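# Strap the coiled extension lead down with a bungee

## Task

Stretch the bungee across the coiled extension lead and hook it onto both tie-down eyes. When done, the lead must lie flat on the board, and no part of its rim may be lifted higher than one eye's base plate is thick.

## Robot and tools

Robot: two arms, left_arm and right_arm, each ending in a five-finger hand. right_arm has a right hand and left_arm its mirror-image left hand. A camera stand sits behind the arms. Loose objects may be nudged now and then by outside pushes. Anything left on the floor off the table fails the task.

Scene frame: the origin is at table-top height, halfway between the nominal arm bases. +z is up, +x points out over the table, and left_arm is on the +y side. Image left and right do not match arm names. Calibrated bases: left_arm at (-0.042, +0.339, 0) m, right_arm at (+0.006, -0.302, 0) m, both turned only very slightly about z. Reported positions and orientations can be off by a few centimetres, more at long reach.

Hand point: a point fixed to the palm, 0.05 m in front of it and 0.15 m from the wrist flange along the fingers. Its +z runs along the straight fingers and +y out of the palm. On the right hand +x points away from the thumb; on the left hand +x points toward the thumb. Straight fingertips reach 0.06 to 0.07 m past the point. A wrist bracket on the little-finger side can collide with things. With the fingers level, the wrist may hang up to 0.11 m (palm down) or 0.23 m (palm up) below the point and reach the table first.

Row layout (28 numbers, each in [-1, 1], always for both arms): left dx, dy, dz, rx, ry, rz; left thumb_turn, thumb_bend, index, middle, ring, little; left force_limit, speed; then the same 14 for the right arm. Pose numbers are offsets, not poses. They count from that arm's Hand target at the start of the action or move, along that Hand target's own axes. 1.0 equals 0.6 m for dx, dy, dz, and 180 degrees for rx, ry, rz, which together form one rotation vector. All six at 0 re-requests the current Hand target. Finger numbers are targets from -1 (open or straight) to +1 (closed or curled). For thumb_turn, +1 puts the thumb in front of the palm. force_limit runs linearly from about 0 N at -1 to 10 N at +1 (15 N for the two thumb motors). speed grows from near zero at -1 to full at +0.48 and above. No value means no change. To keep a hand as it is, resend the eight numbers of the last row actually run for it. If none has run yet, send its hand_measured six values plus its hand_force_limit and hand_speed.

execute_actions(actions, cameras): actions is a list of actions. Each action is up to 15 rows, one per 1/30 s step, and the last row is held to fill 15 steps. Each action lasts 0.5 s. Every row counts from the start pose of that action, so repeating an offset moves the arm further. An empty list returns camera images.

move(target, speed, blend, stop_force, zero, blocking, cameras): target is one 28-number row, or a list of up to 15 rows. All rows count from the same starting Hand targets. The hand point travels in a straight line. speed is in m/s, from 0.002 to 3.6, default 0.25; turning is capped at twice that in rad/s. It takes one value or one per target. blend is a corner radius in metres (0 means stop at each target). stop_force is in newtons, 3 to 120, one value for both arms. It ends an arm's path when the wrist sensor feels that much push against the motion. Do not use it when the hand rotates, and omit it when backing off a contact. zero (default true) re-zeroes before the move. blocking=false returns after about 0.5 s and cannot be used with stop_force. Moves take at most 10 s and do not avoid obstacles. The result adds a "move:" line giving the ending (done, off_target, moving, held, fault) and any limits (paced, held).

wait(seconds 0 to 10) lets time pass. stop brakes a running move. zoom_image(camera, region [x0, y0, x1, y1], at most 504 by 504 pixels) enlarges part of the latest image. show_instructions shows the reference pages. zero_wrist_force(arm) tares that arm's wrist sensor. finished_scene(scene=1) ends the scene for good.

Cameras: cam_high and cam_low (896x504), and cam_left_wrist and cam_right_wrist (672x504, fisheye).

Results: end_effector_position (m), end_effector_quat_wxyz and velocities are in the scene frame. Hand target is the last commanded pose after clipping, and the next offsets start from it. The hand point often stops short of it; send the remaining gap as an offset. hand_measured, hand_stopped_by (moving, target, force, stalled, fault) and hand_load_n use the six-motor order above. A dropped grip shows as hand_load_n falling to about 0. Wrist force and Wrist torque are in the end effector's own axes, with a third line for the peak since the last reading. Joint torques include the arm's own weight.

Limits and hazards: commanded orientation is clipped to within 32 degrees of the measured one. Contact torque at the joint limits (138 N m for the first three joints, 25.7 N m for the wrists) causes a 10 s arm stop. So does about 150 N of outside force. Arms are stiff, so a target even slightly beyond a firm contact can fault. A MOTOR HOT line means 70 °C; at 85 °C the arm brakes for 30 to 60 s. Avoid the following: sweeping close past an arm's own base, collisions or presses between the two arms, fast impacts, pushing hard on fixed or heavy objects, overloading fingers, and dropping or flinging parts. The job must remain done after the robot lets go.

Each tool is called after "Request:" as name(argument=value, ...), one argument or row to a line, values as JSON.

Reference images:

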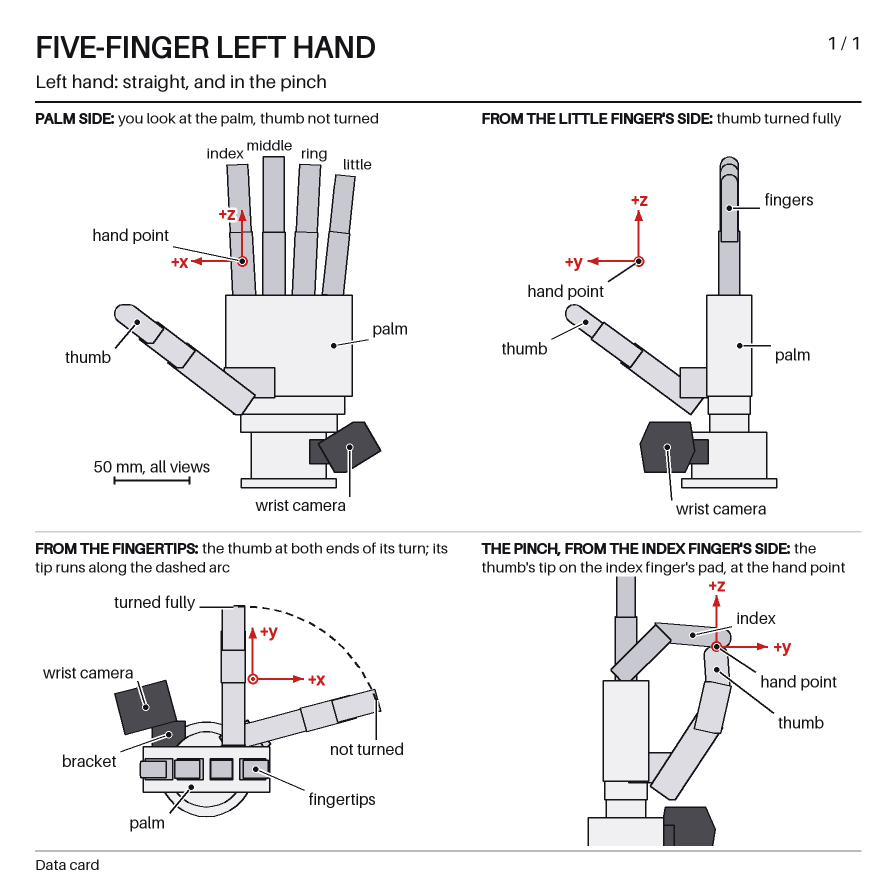

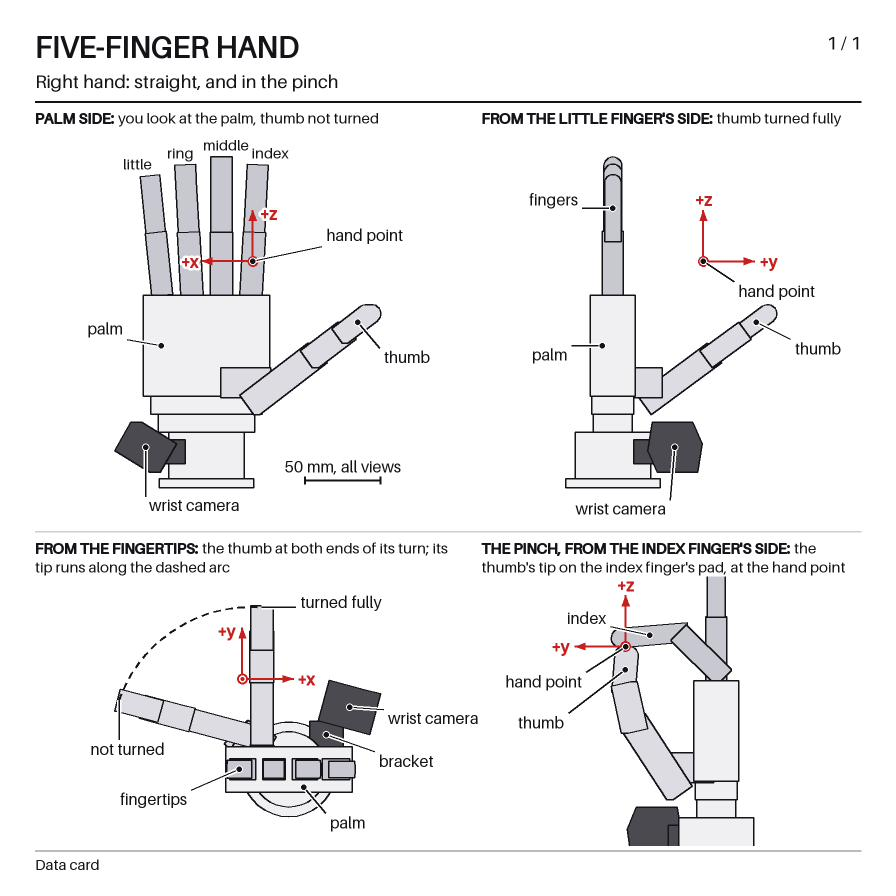

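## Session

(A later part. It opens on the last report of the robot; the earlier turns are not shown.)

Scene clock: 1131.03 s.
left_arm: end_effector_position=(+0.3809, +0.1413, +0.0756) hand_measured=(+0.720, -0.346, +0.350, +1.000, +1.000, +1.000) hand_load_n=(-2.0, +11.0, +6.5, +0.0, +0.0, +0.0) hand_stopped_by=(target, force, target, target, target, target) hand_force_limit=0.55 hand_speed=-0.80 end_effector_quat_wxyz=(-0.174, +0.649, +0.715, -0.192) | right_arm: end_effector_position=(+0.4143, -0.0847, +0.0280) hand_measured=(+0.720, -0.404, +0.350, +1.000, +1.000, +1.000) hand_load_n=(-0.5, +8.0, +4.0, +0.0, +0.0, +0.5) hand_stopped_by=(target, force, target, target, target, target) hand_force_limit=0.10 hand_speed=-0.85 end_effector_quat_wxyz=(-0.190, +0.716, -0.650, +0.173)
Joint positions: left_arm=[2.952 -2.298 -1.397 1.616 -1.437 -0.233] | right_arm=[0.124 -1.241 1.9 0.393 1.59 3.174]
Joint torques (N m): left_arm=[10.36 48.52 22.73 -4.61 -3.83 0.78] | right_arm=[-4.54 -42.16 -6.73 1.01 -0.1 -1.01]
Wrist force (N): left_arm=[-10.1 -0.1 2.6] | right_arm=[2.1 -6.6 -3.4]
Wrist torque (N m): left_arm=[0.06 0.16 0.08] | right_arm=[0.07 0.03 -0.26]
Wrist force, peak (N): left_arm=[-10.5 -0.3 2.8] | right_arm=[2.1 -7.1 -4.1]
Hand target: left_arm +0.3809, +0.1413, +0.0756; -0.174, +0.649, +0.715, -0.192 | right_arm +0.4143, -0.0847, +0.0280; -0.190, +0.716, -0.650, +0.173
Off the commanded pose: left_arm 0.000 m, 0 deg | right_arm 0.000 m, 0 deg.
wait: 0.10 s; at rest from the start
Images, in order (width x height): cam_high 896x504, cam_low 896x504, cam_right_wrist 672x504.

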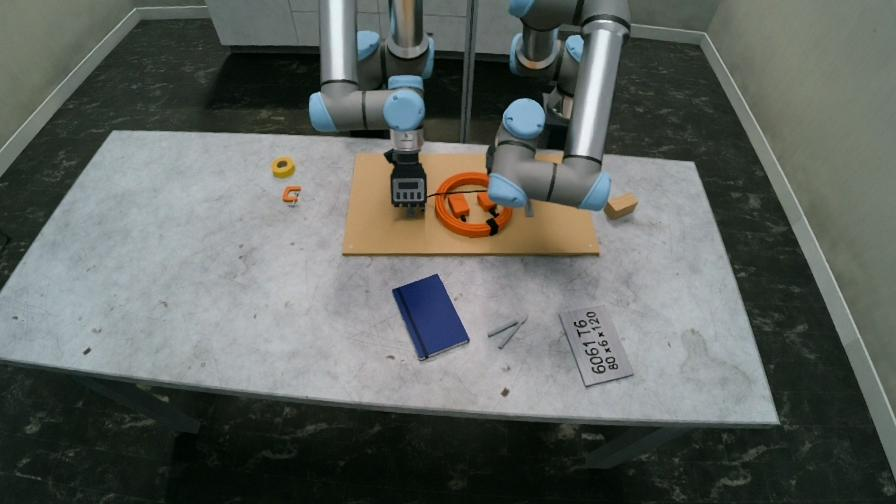

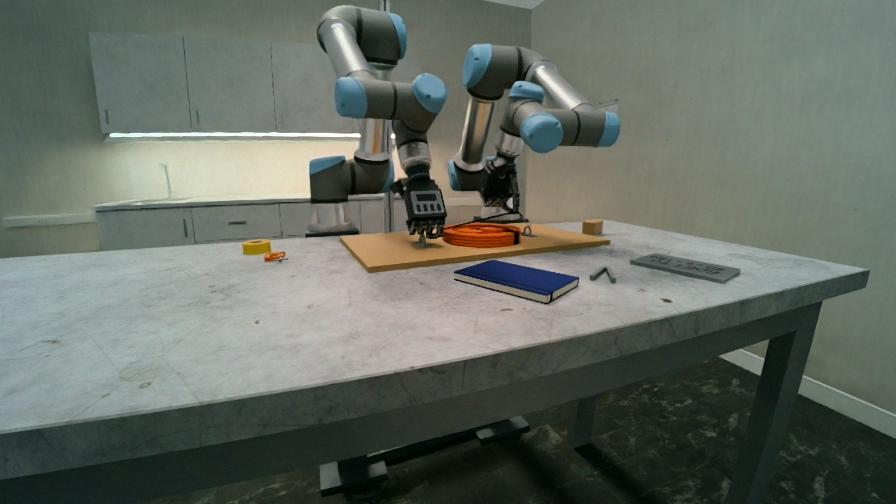

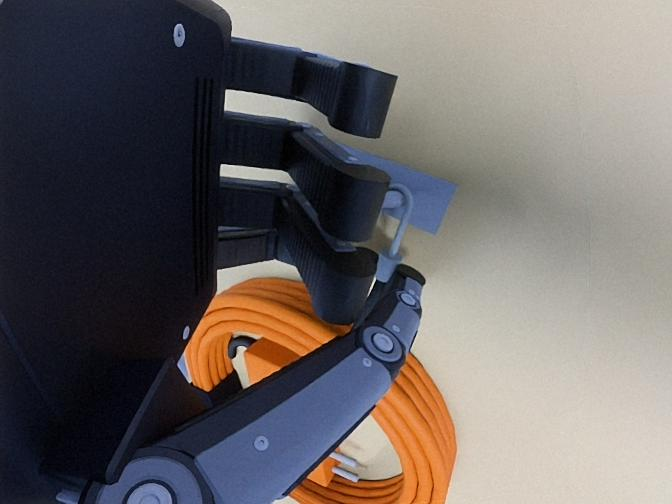

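Request:
move(
  target=[
    [0,0,0,0,0,0,0.72,0.25,0.35,1,1,1,0.55,-0.8,0,0,0,0,0,0,0.72,-0.7,0.35,1,1,1,0.1,-0.6],
    [0,0,0,0,0,0,0.72,0.25,0.35,1,1,1,0.55,-0.8,0,-0.05,-0.0866,0,0,0,0.72,-0.7,0.35,1,1,1,0.1,-0.6],
  ],
  speed=0.06,
  cameras=["cam_low","cam_right_wrist","cam_high"],
)

Request:
zoom_image(
  camera="cam_low",
  region=[400, 190, 550, 260],
)

Request:
zoom_image(
  camera="cam_right_wrist",
  region=[340, 120, 540, 280],
)

Scene clock: 1150.47 s.
left_arm: end_effector_position=(+0.3809, +0.1413, +0.0756) hand_measured=(+0.720, -0.346, +0.350, +1.000, +1.000, +1.000) hand_load_n=(-2.0, +11.0, +7.0, +0.0, +0.0, +0.0) hand_stopped_by=(target, force, target, target, target, target) hand_force_limit=0.55 hand_speed=-0.80 end_effector_quat_wxyz=(-0.174, +0.649, +0.715, -0.192) | right_arm: end_effector_position=(+0.4145, -0.0846, +0.0879) hand_measured=(+0.720, -0.700, +0.350, +1.000, +1.000, +1.000) hand_load_n=(+0.0, +0.0, +0.0, +0.0, +0.5, +0.0) hand_stopped_by=(target, target, target, target, target, target) hand_force_limit=0.10 hand_speed=-0.60 end_effector_quat_wxyz=(-0.190, +0.716, -0.650, +0.173)
Joint positions: left_arm=[2.952 -2.298 -1.397 1.616 -1.437 -0.233] | right_arm=[0.124 -1.322 1.827 0.546 1.59 3.174]
Joint torques (N m): left_arm=[8.18 48.56 21.81 -4.62 -3 0.73] | right_arm=[5.4 -44.28 -25.9 2.81 0.84 0.81]
Wrist force (N): left_arm=[-9.4 -0.1 2.3] | right_arm=[-0.9 -1.8 -1.5]
Wrist torque (N m): left_arm=[0.03 0.14 0.08] | right_arm=[0.16 0.10 -0.23]
Wrist force, peak (N): left_arm=[-10.4 -0.5 2.8] | right_arm=[2.2 -7.0 -4.1]
Hand target: left_arm +0.3809, +0.1413, +0.0756; -0.174, +0.649, +0.715, -0.192 | right_arm +0.4145, -0.0846, +0.0880; -0.190, +0.716, -0.650, +0.173
Off the commanded pose: left_arm 0.000 m, 0 deg | right_arm 0.000 m, 0 deg.
move: done
Images, in order (width x height): cam_high 896x504, cam_low 896x504, cam_right_wrist 672x504.

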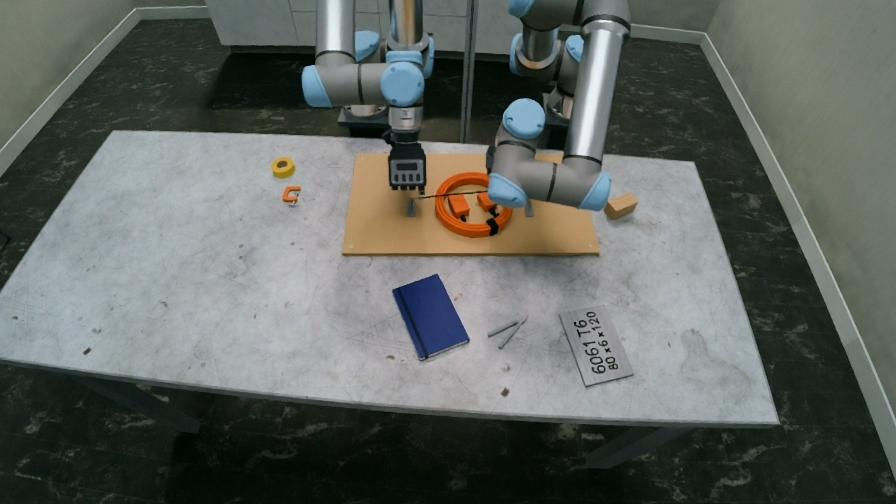

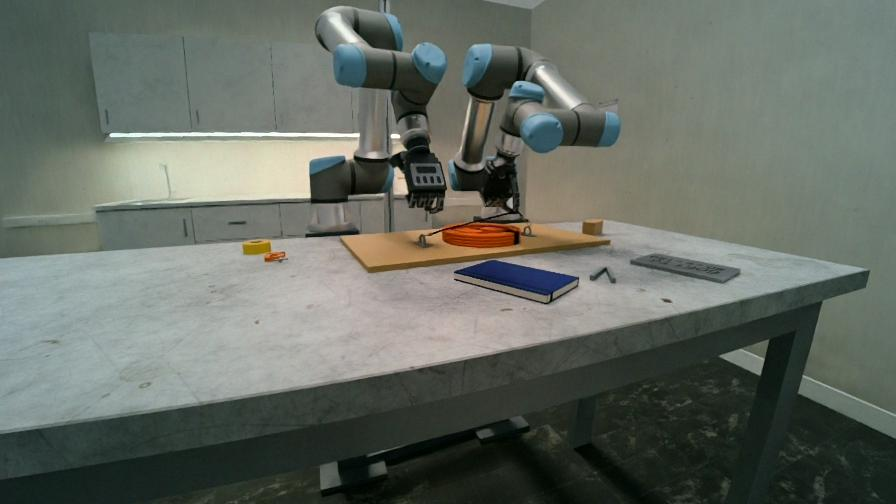

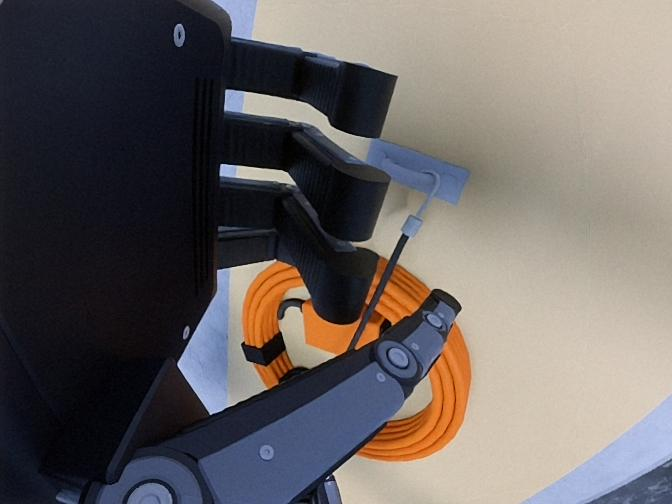

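Scaled by 3.360 from the camera's 896x504 image, which has a finer 1280x720 frame.

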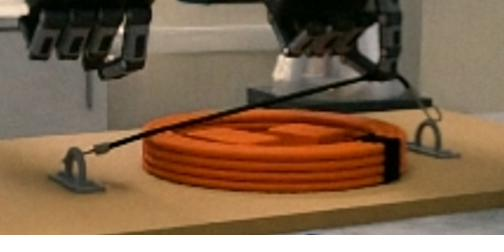

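Scaled by 2.520 from the camera's 672x504 image, which has a finer 960x720 frame.

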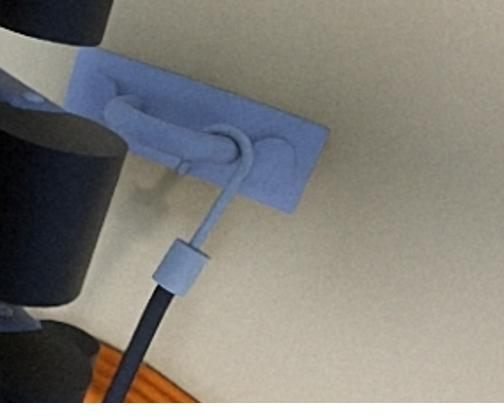

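Request:
move(
  target=[
    [0,-0.025,-0.0433,0,0,0,0.72,0.25,0.35,1,1,1,0.55,-0.8,0.1,-0.025,-0.0433,0,0,0,0.72,-0.7,0.35,1,1,1,0.1,-0.6],
    [-0.1083,-0.038,-0.0358,0,0,0,0.72,0.25,0.35,1,1,1,0.55,-0.8,0.1,-0.025,-0.0433,0,0,0,0.72,-0.7,0.35,1,1,1,0.1,-0.6],
    [-0.1083,0.005,0.0387,0,0,0,0.72,0.25,0.35,1,1,1,0.55,-0.8,0.1,-0.025,-0.0433,0,0,0,0.72,-0.7,0.35,1,1,1,0.1,-0.6],
  ],
  speed=0.06,
  cameras=["all"],
)

Request:
zoom_image(
  camera="cam_low",
  region=[400, 190, 550, 260],
)

Request:
zoom_image(
  camera="cam_right_wrist",
  region=[340, 180, 540, 340],
)

Scene clock: 1286.27 s.
left_arm: end_effector_position=(+0.3783, +0.0758, +0.0542) hand_measured=(+0.720, -0.346, +0.350, +1.000, +1.000, +1.000) hand_load_n=(+0.0, +10.5, +6.0, +0.0, +0.5, +0.0) hand_stopped_by=(target, force, target, target, target, target) hand_force_limit=0.55 hand_speed=-0.80 end_effector_quat_wxyz=(-0.174, +0.649, +0.715, -0.192) | right_arm: end_effector_position=(+0.4205, -0.1443, +0.1180) hand_measured=(+0.720, -0.700, +0.350, +1.000, +1.000, +1.000) hand_load_n=(+0.0, +0.0, +0.0, +0.0, +0.0, +0.0) hand_stopped_by=(target, target, target, target, target, target) hand_force_limit=0.10 hand_speed=-0.60 end_effector_quat_wxyz=(-0.190, +0.716, -0.650, +0.173)
Joint positions: left_arm=[2.833 -2.383 -1.297 1.617 -1.38 -0.339] | right_arm=[-0.046 -1.397 1.837 0.616 1.505 3.025]
Joint torques (N m): left_arm=[-5.53 34.93 8.08 -1.32 1.68 -1.95] | right_arm=[-8.83 -41.96 -26.43 2.49 -2.28 -2.13]
Wrist force (N): left_arm=[-0.6 -0.8 1.0] | right_arm=[-0.6 -2.0 -1.4]
Wrist torque (N m): left_arm=[-0.02 0.01 0.19] | right_arm=[0.12 0.04 -0.10]
Wrist force, peak (N): left_arm=[-10.0 1.6 4.3] | right_arm=[-0.7 -2.2 -1.6]
Hand target: left_arm +0.3783, +0.0758, +0.0540; -0.174, +0.649, +0.715, -0.192 | right_arm +0.4205, -0.1443, +0.1180; -0.190, +0.716, -0.650, +0.173
Off the commanded pose: left_arm 0.000 m, 0 deg | right_arm 0.000 m, 0 deg.
move: done

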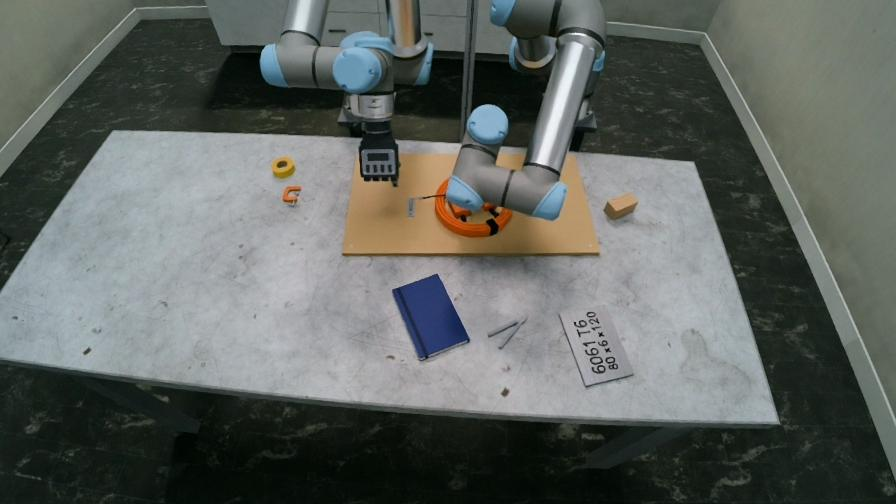

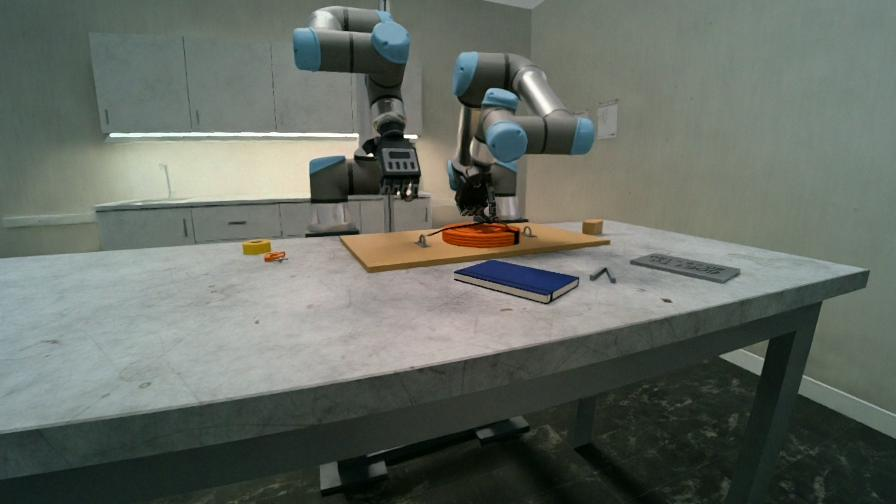

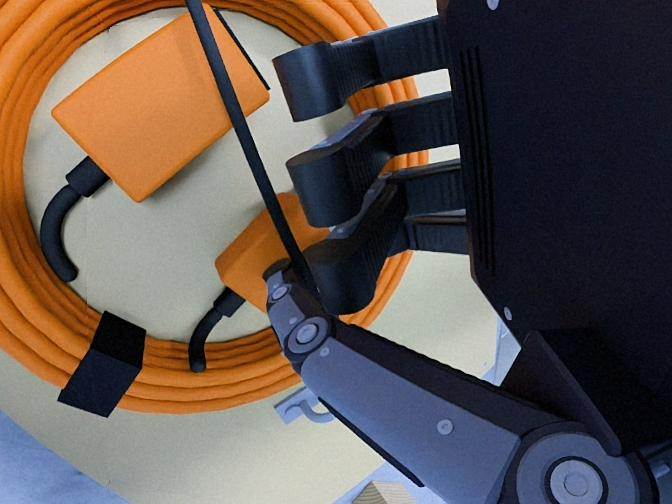

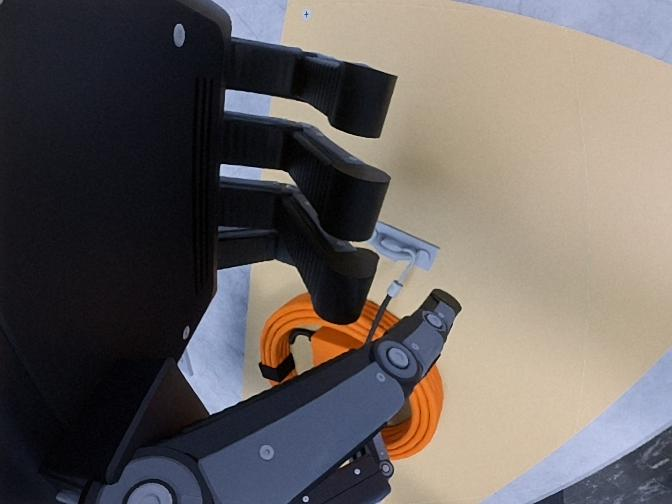

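Scaled by 3.360 from the camera's 896x504 image, which has a finer 1280x720 frame.

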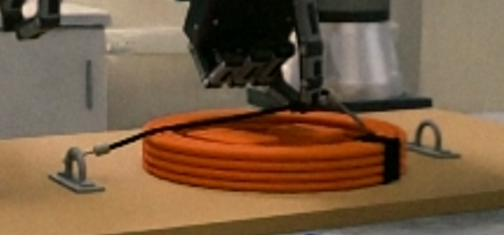

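Scaled by 2.520 from the camera's 672x504 image, which has a finer 960x720 frame.

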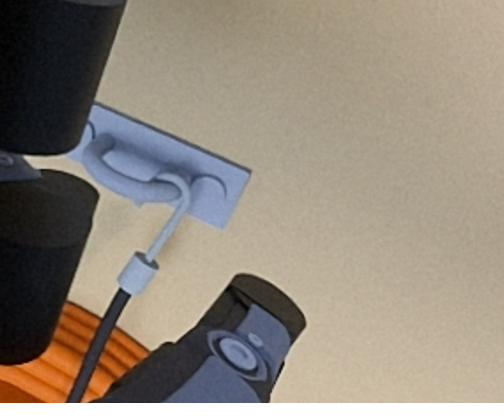

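Request:
move(
  target=[
    [0,0,0,0,0,0,0.72,-0.7,0.35,1,1,1,0.55,-0.6,0,0,0,0,0,0,0.72,-0.7,0.35,1,1,1,0.1,-0.6],
    [0,-0.05,-0.0866,0,0,0,0.72,-0.7,0.35,1,1,1,0.55,-0.6,0,0,0,0,0,0,0.72,-0.7,0.35,1,1,1,0.1,-0.6],
  ],
  speed=0.08,
  cameras=["cam_left_wrist","cam_low","cam_right_wrist"],
)

Request:
zoom_image(
  camera="cam_low",
  region=[400, 190, 550, 260],
)

Scene clock: 1293.03 s.
left_arm: end_effector_position=(+0.3783, +0.0758, +0.1139) hand_measured=(+0.720, -0.700, +0.350, +1.000, +1.000, +1.000) hand_load_n=(+0.0, +0.0, +0.0, +0.0, +0.0, +0.0) hand_stopped_by=(target, target, target, target, target, target) hand_force_limit=0.55 hand_speed=-0.60 end_effector_quat_wxyz=(-0.174, +0.649, +0.715, -0.192) | right_arm: end_effector_position=(+0.4205, -0.1443, +0.1180) hand_measured=(+0.720, -0.700, +0.350, +1.000, +1.000, +1.000) hand_load_n=(+0.0, +0.0, +0.0, +0.0, +0.0, +0.0) hand_stopped_by=(target, target, target, target, target, target) hand_force_limit=0.10 hand_speed=-0.60 end_effector_quat_wxyz=(-0.190, +0.716, -0.650, +0.173)
Joint positions: left_arm=[2.833 -2.315 -1.252 1.504 -1.38 -0.339] | right_arm=[-0.046 -1.397 1.837 0.616 1.505 3.025]
Joint torques (N m): left_arm=[6.67 50.22 24.63 -3.97 -0.25 1.33] | right_arm=[-8.29 -41.06 -25.09 2.4 -2.37 -1.94]
Wrist force (N): left_arm=[-0.3 -0.6 0.5] | right_arm=[-0.6 -1.7 -1.2]
Wrist torque (N m): left_arm=[0.01 0.05 0.16] | right_arm=[0.14 0.03 -0.09]
Wrist force, peak (N): left_arm=[-1.1 -1.5 0.6] | right_arm=[-0.5 -2.3 -1.6]
Hand target: left_arm +0.3783, +0.0758, +0.1140; -0.174, +0.649, +0.715, -0.192 | right_arm +0.4205, -0.1443, +0.1180; -0.190, +0.716, -0.650, +0.173
Off the commanded pose: left_arm 0.000 m, 0 deg | right_arm 0.000 m, 0 deg.
move: done
Images, in order (width x height): cam_low 896x504, cam_left_wrist 672x504, cam_right_wrist 672x504.

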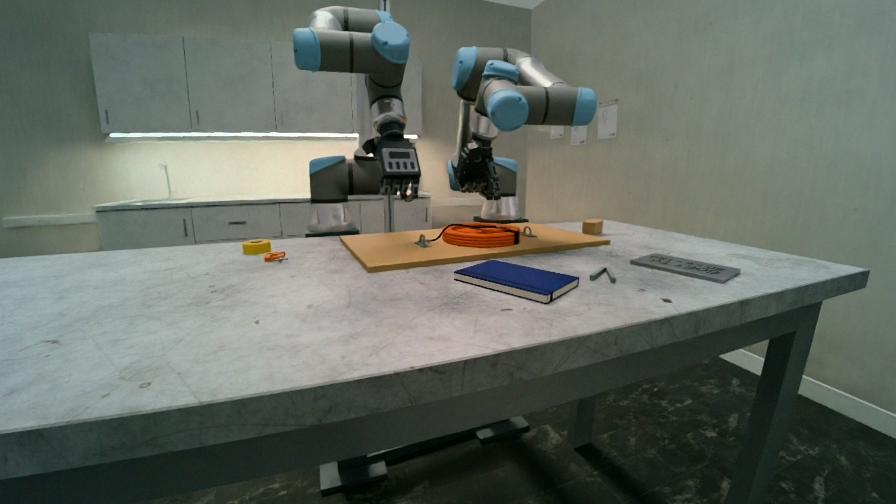

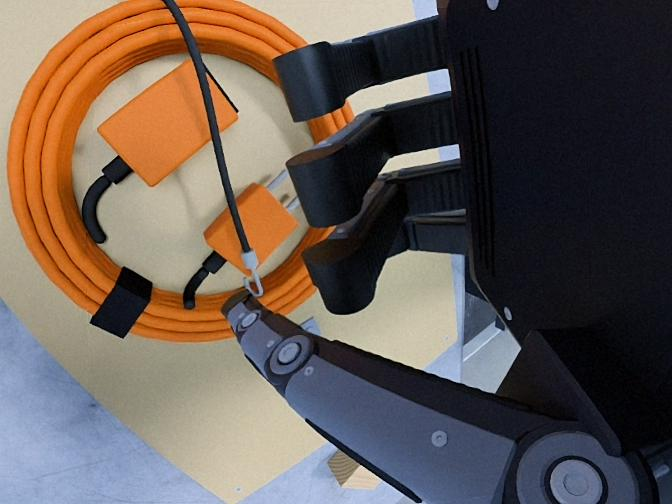

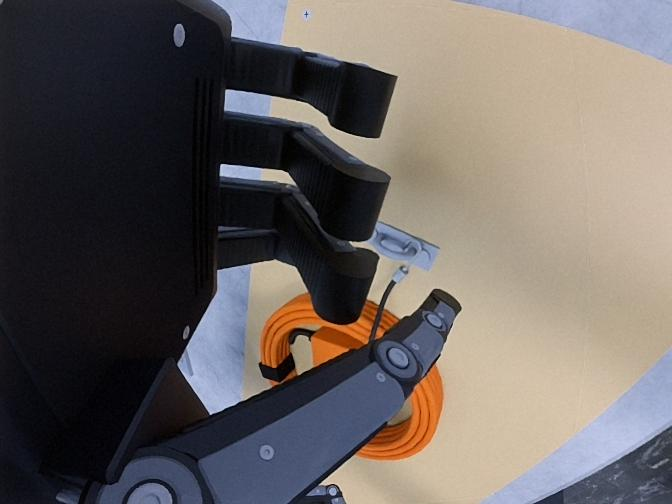

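Scaled by 3.360 from the camera's 896x504 image, which has a finer 1280x720 frame.

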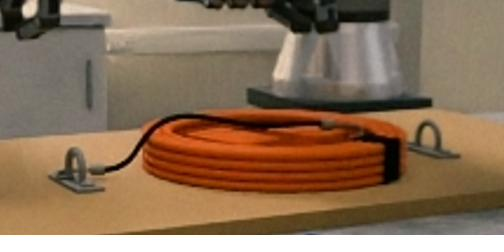

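Request:
zoom_image(
  camera="cam_right_wrist",
  region=[340, 200, 460, 300],
)

Request:
zoom_image(
  camera="cam_left_wrist",
  region=[190, 220, 310, 340],
)

Request:
zoom_image(
  camera="cam_low",
  region=[405, 220, 455, 255],
)

Scaled by 4.200 from the camera's 672x504 image, which has a finer 960x720 frame.

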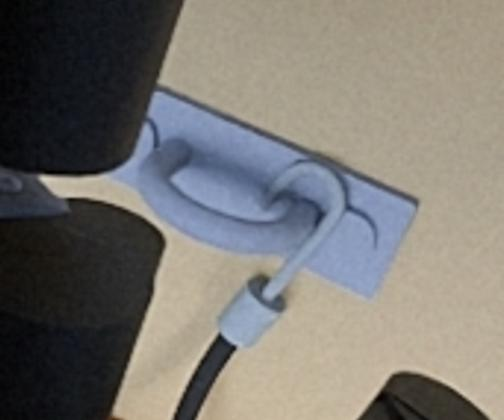

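Scaled by 4.200 from the camera's 672x504 image, which has a finer 960x720 frame.

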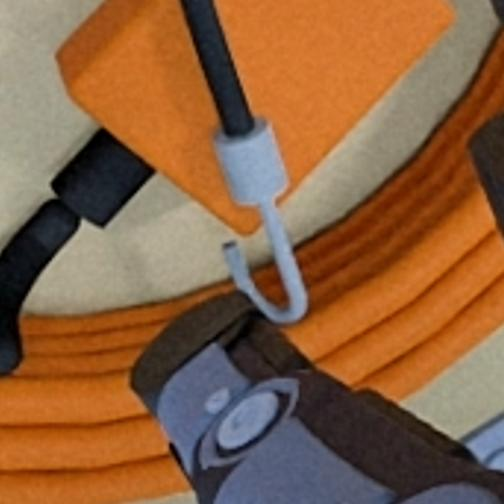

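Scaled by 10.080 from the camera's 896x504 image, which has a finer 1280x720 frame.

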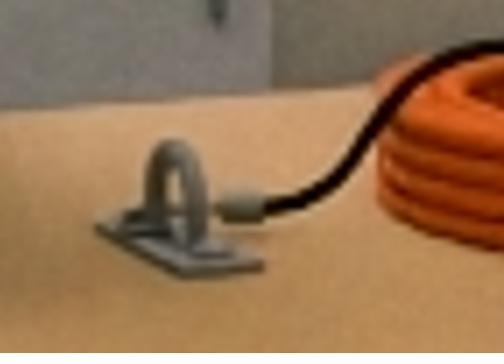

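Request:
move(
  target=[
    [0,-0.03,-0.052,0,0,0,0.72,-0.7,0.35,1,1,1,0.55,-0.6,0,0,0,0,0,0,0.72,-0.7,0.35,1,1,1,0.1,-0.6],
    [0.014,0.0159,-0.0877,0,0.25,0.433,0.72,-0.7,0.35,1,1,1,0.55,-0.6,0,0,0,0,0,0,0.72,-0.7,0.35,1,1,1,0.1,-0.6],
    [0.0282,0.0318,-0.0877,0,0.5,0.866,0.72,-0.7,0.35,1,1,1,0.55,-0.6,0,0,0,0,0,0,0.72,-0.7,0.35,1,1,1,0.1,-0.6],
  ],
  speed=0.4,
  blend=0.01,
  cameras=["all"],
)

Scene clock: 1338.60 s.
left_arm: end_effector_position=(+0.4193, +0.0968, +0.1500) hand_measured=(+0.720, -0.700, +0.350, +1.000, +1.000, +1.000) hand_load_n=(+0.0, +0.0, +0.0, +0.0, +0.0, +0.0) hand_stopped_by=(target, target, target, target, target, target) hand_force_limit=0.55 hand_speed=-0.60 end_effector_quat_wxyz=(-0.191, +0.716, -0.649, +0.174) | right_arm: end_effector_position=(+0.4205, -0.1443, +0.1180) hand_measured=(+0.720, -0.700, +0.350, +1.000, +1.000, +1.000) hand_load_n=(+0.0, +0.0, +0.0, +0.0, +0.0, +0.0) hand_stopped_by=(target, target, target, target, target, target) hand_force_limit=0.10 hand_speed=-0.60 end_effector_quat_wxyz=(-0.190, +0.716, -0.650, +0.173)
Joint positions: left_arm=[2.912 -1.899 -1.554 2.384 -1.722 2.872] | right_arm=[-0.046 -1.397 1.837 0.616 1.505 3.025]
Joint torques (N m): left_arm=[5.94 38 10.13 0.1 1.61 1.67] | right_arm=[-8.01 -40.33 -25.1 2.36 -2.52 -1.92]
Wrist force (N): left_arm=[-0.2 -0.5 1.1] | right_arm=[-0.7 -1.9 -1.4]
Wrist torque (N m): left_arm=[0.00 0.06 -0.01] | right_arm=[0.13 0.06 -0.11]
Wrist force, peak (N): left_arm=[0.2 0.4 1.7] | right_arm=[-0.8 -2.2 -1.6]
Hand target: left_arm +0.4193, +0.0968, +0.1500; -0.191, +0.716, -0.649, +0.174 | right_arm +0.4205, -0.1443, +0.1180; -0.190, +0.716, -0.650, +0.173
Off the commanded pose: left_arm 0.000 m, 0 deg | right_arm 0.000 m, 0 deg.
move: done

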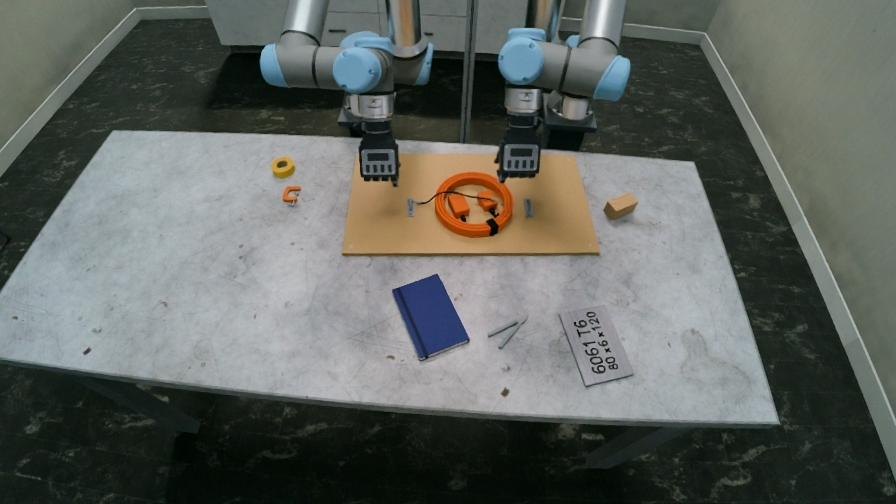

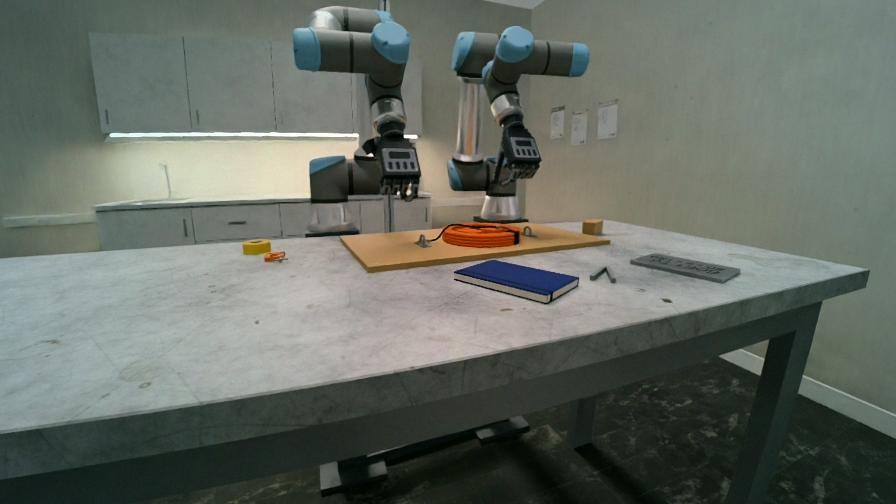

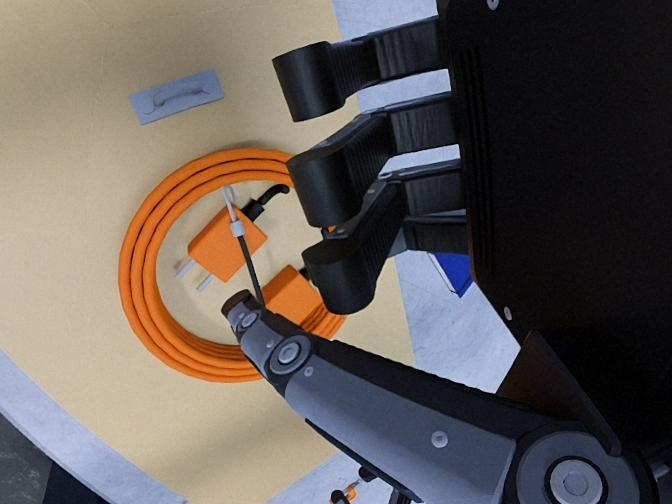

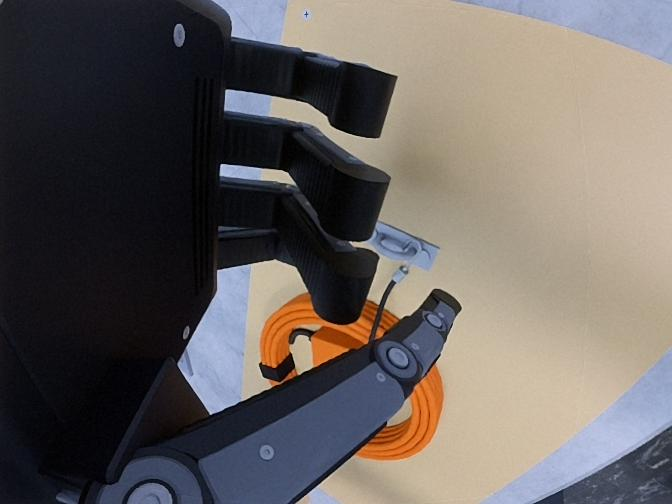

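Request:
zoom_image(
  camera="cam_left_wrist",
  region=[170, 160, 370, 310],
)

Request:
zoom_image(
  camera="cam_left_wrist",
  region=[200, 170, 280, 250],
)

Scaled by 2.520 from the camera's 672x504 image, which has a finer 960x720 frame.

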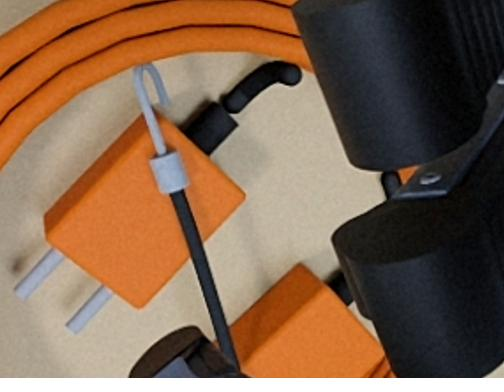

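Scaled by 6.300 from the camera's 672x504 image, which has a finer 960x720 frame.

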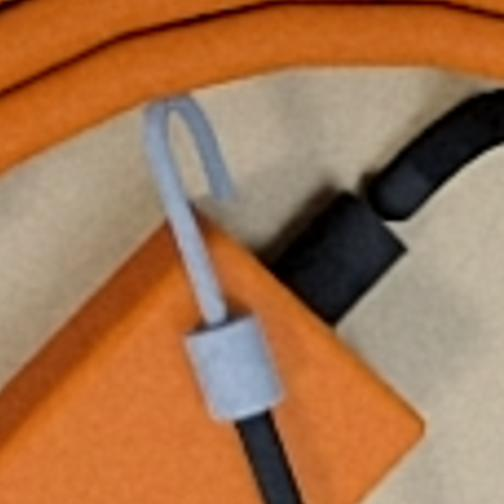

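Request:
move(
  target=[0.013,0.055,0.0831,0,0,0,0.72,-0.7,0.35,1,1,1,0.55,-0.6,0,0,0,0,0,0,0.72,-0.7,0.35,1,1,1,0.1,-0.6],
  speed=0.15,
  cameras=["cam_left_wrist"],
)

Request:
zoom_image(
  camera="cam_left_wrist",
  region=[150, 140, 350, 290],
)

Scene clock: 1365.00 s.
left_arm: end_effector_position=(+0.4164, +0.0887, +0.0904) hand_measured=(+0.720, -0.700, +0.350, +1.000, +1.000, +1.000) hand_load_n=(+0.0, +0.0, +0.0, +0.0, +0.5, +0.0) hand_stopped_by=(target, target, target, target, target, target) hand_force_limit=0.55 hand_speed=-0.60 end_effector_quat_wxyz=(-0.191, +0.716, -0.649, +0.174) | right_arm: end_effector_position=(+0.4205, -0.1443, +0.1180) hand_measured=(+0.720, -0.700, +0.350, +1.000, +1.000, +1.000) hand_load_n=(+0.0, +0.0, +0.0, +0.0, +0.0, +0.0) hand_stopped_by=(target, target, target, target, target, target) hand_force_limit=0.10 hand_speed=-0.60 end_effector_quat_wxyz=(-0.190, +0.716, -0.650, +0.173)
Joint positions: left_arm=[2.892 -1.955 -1.639 2.523 -1.732 2.855] | right_arm=[-0.046 -1.397 1.837 0.616 1.505 3.025]
Joint torques (N m): left_arm=[-7.02 22.22 7.91 0.01 -2.1 -2.01] | right_arm=[-7.69 -40.29 -22.87 2.43 -2.4 -2.02]
Wrist force (N): left_arm=[-0.4 -0.5 0.6] | right_arm=[-0.7 -1.9 -1.4]
Wrist torque (N m): left_arm=[0.03 0.07 0.15] | right_arm=[0.13 0.05 -0.10]
Wrist force, peak (N): left_arm=[-0.1 -0.8 1.2] | right_arm=[-0.7 -2.2 -1.5]
Hand target: left_arm +0.4164, +0.0887, +0.0903; -0.191, +0.716, -0.649, +0.174 | right_arm +0.4205, -0.1443, +0.1180; -0.190, +0.716, -0.650, +0.173
Off the commanded pose: left_arm 0.000 m, 0 deg | right_arm 0.000 m, 0 deg.
move: done
Images, in order (width x height): cam_left_wrist 672x504.

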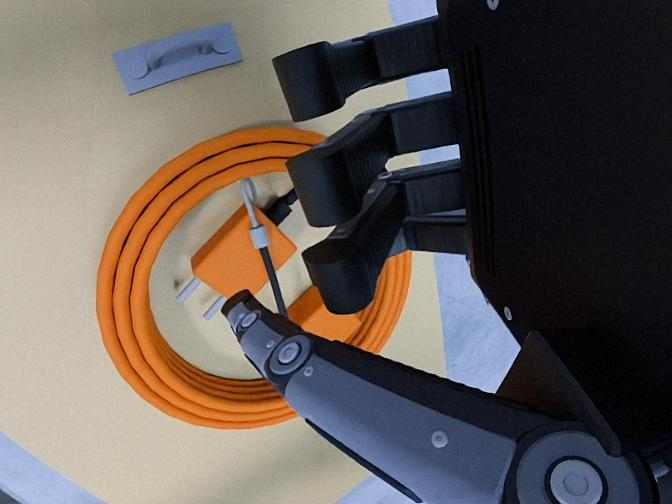

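Scaled by 2.520 from the camera's 672x504 image, which has a finer 960x720 frame.

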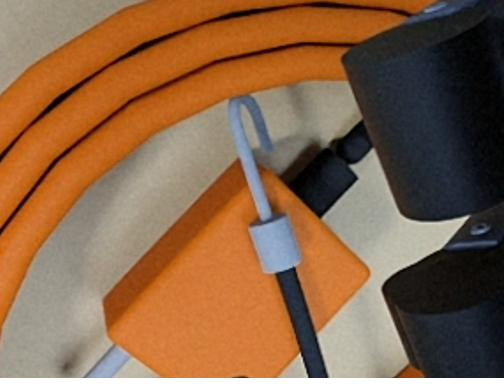

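Request:
move(
  target=[0.0055,0.0265,0.0495,0,0.0222,0.0385,0.72,-0.7,0.35,1,1,1,0.55,-0.6,0,0,0,0,0,0,0.72,-0.7,0.35,1,1,1,0.1,-0.6],
  speed=0.08,
  cameras=["all"],
)

Request:
zoom_image(
  camera="cam_left_wrist",
  region=[170, 140, 370, 290],
)

Request:
zoom_image(
  camera="cam_low",
  region=[400, 170, 580, 270],
)

Scene clock: 1413.67 s.
left_arm: end_effector_position=(+0.4178, +0.0855, +0.0567) hand_measured=(+0.720, -0.700, +0.350, +1.000, +1.000, +1.000) hand_load_n=(+0.0, +0.0, +0.0, +0.0, +0.0, +0.0) hand_stopped_by=(target, target, target, target, target, target) hand_force_limit=0.55 hand_speed=-0.60 end_effector_quat_wxyz=(-0.179, +0.669, -0.697, +0.187) | right_arm: end_effector_position=(+0.4205, -0.1443, +0.1180) hand_measured=(+0.720, -0.700, +0.350, +1.000, +1.000, +1.000) hand_load_n=(+0.0, +0.0, +0.0, +0.0, +0.0, +0.0) hand_stopped_by=(target, target, target, target, target, target) hand_force_limit=0.10 hand_speed=-0.60 end_effector_quat_wxyz=(-0.190, +0.716, -0.650, +0.173)
Joint positions: left_arm=[2.911 -1.992 -1.678 2.615 -1.655 2.994] | right_arm=[-0.046 -1.397 1.837 0.616 1.505 3.025]
Joint torques (N m): left_arm=[5.63 23.84 7.71 0.31 1.68 1.4] | right_arm=[-8.02 -41.19 -22.54 2.54 -2.25 -1.7]
Wrist force (N): left_arm=[-0.4 -0.5 0.7] | right_arm=[-0.9 -1.9 -1.4]
Wrist torque (N m): left_arm=[0.02 0.08 -0.02] | right_arm=[0.12 0.08 -0.12]
Wrist force, peak (N): left_arm=[-0.4 -0.8 1.3] | right_arm=[-0.8 -2.3 -1.6]
Hand target: left_arm +0.4178, +0.0855, +0.0567; -0.179, +0.669, -0.697, +0.187 | right_arm +0.4205, -0.1443, +0.1180; -0.190, +0.716, -0.650, +0.173
Off the commanded pose: left_arm 0.000 m, 0 deg | right_arm 0.000 m, 0 deg.
move: done

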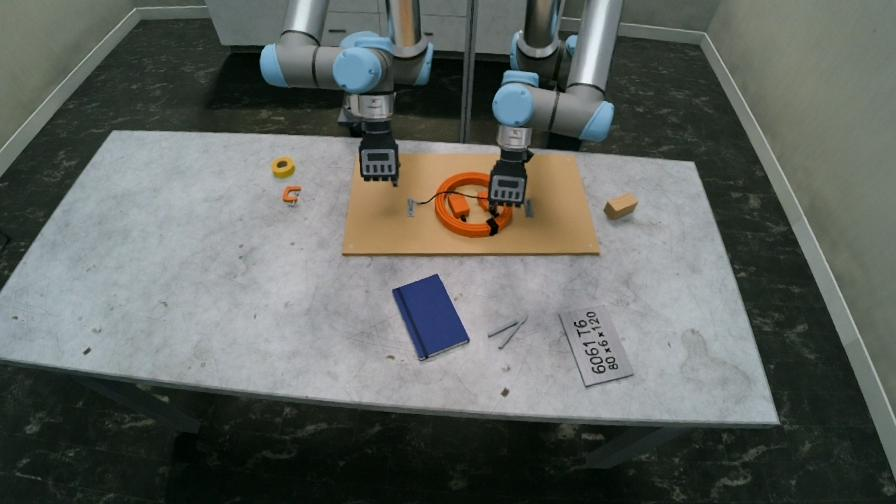

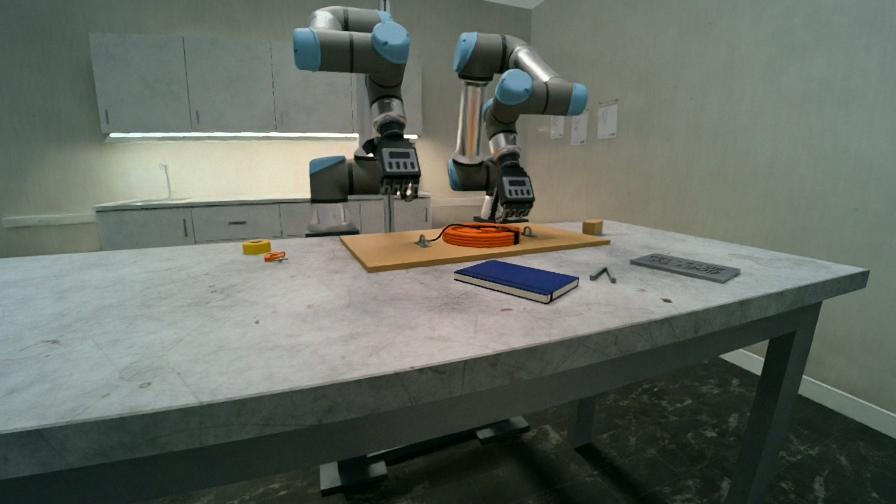

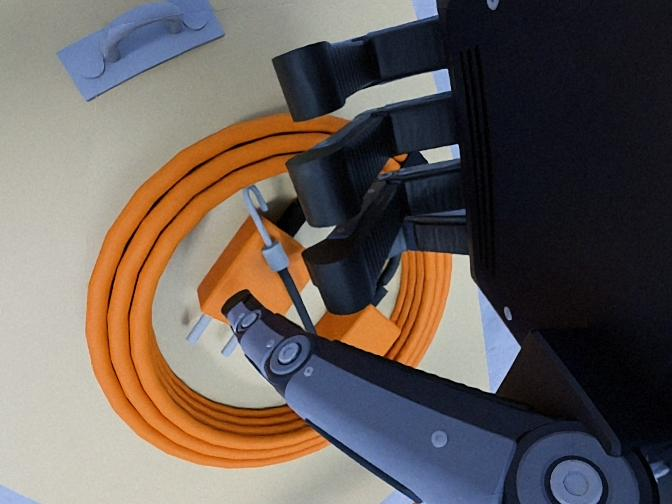

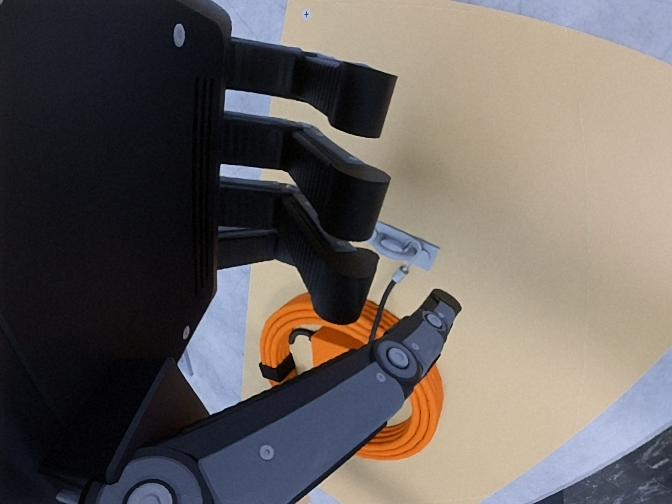

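Scaled by 2.520 from the camera's 672x504 image, which has a finer 960x720 frame.

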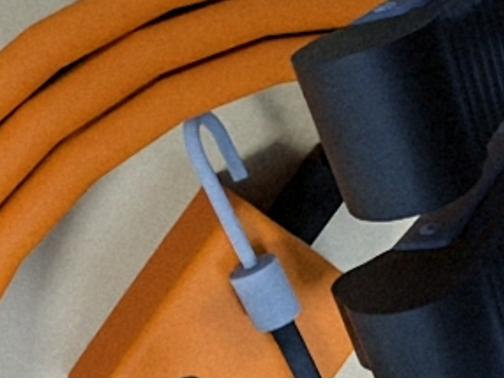

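Scaled by 2.800 from the camera's 896x504 image, which has a finer 1280x720 frame.

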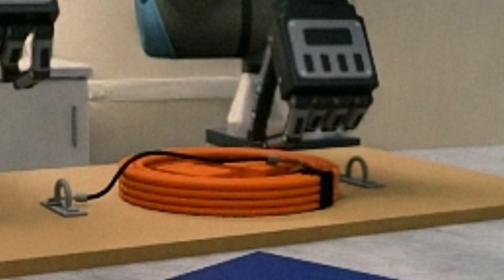

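Request:
zoom_image(
  camera="cam_low",
  region=[460, 205, 550, 255],
)

Scaled by 5.600 from the camera's 896x504 image, which has a finer 1280x720 frame.

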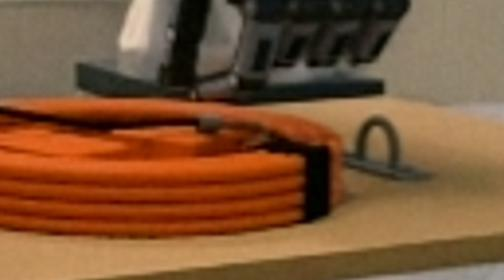

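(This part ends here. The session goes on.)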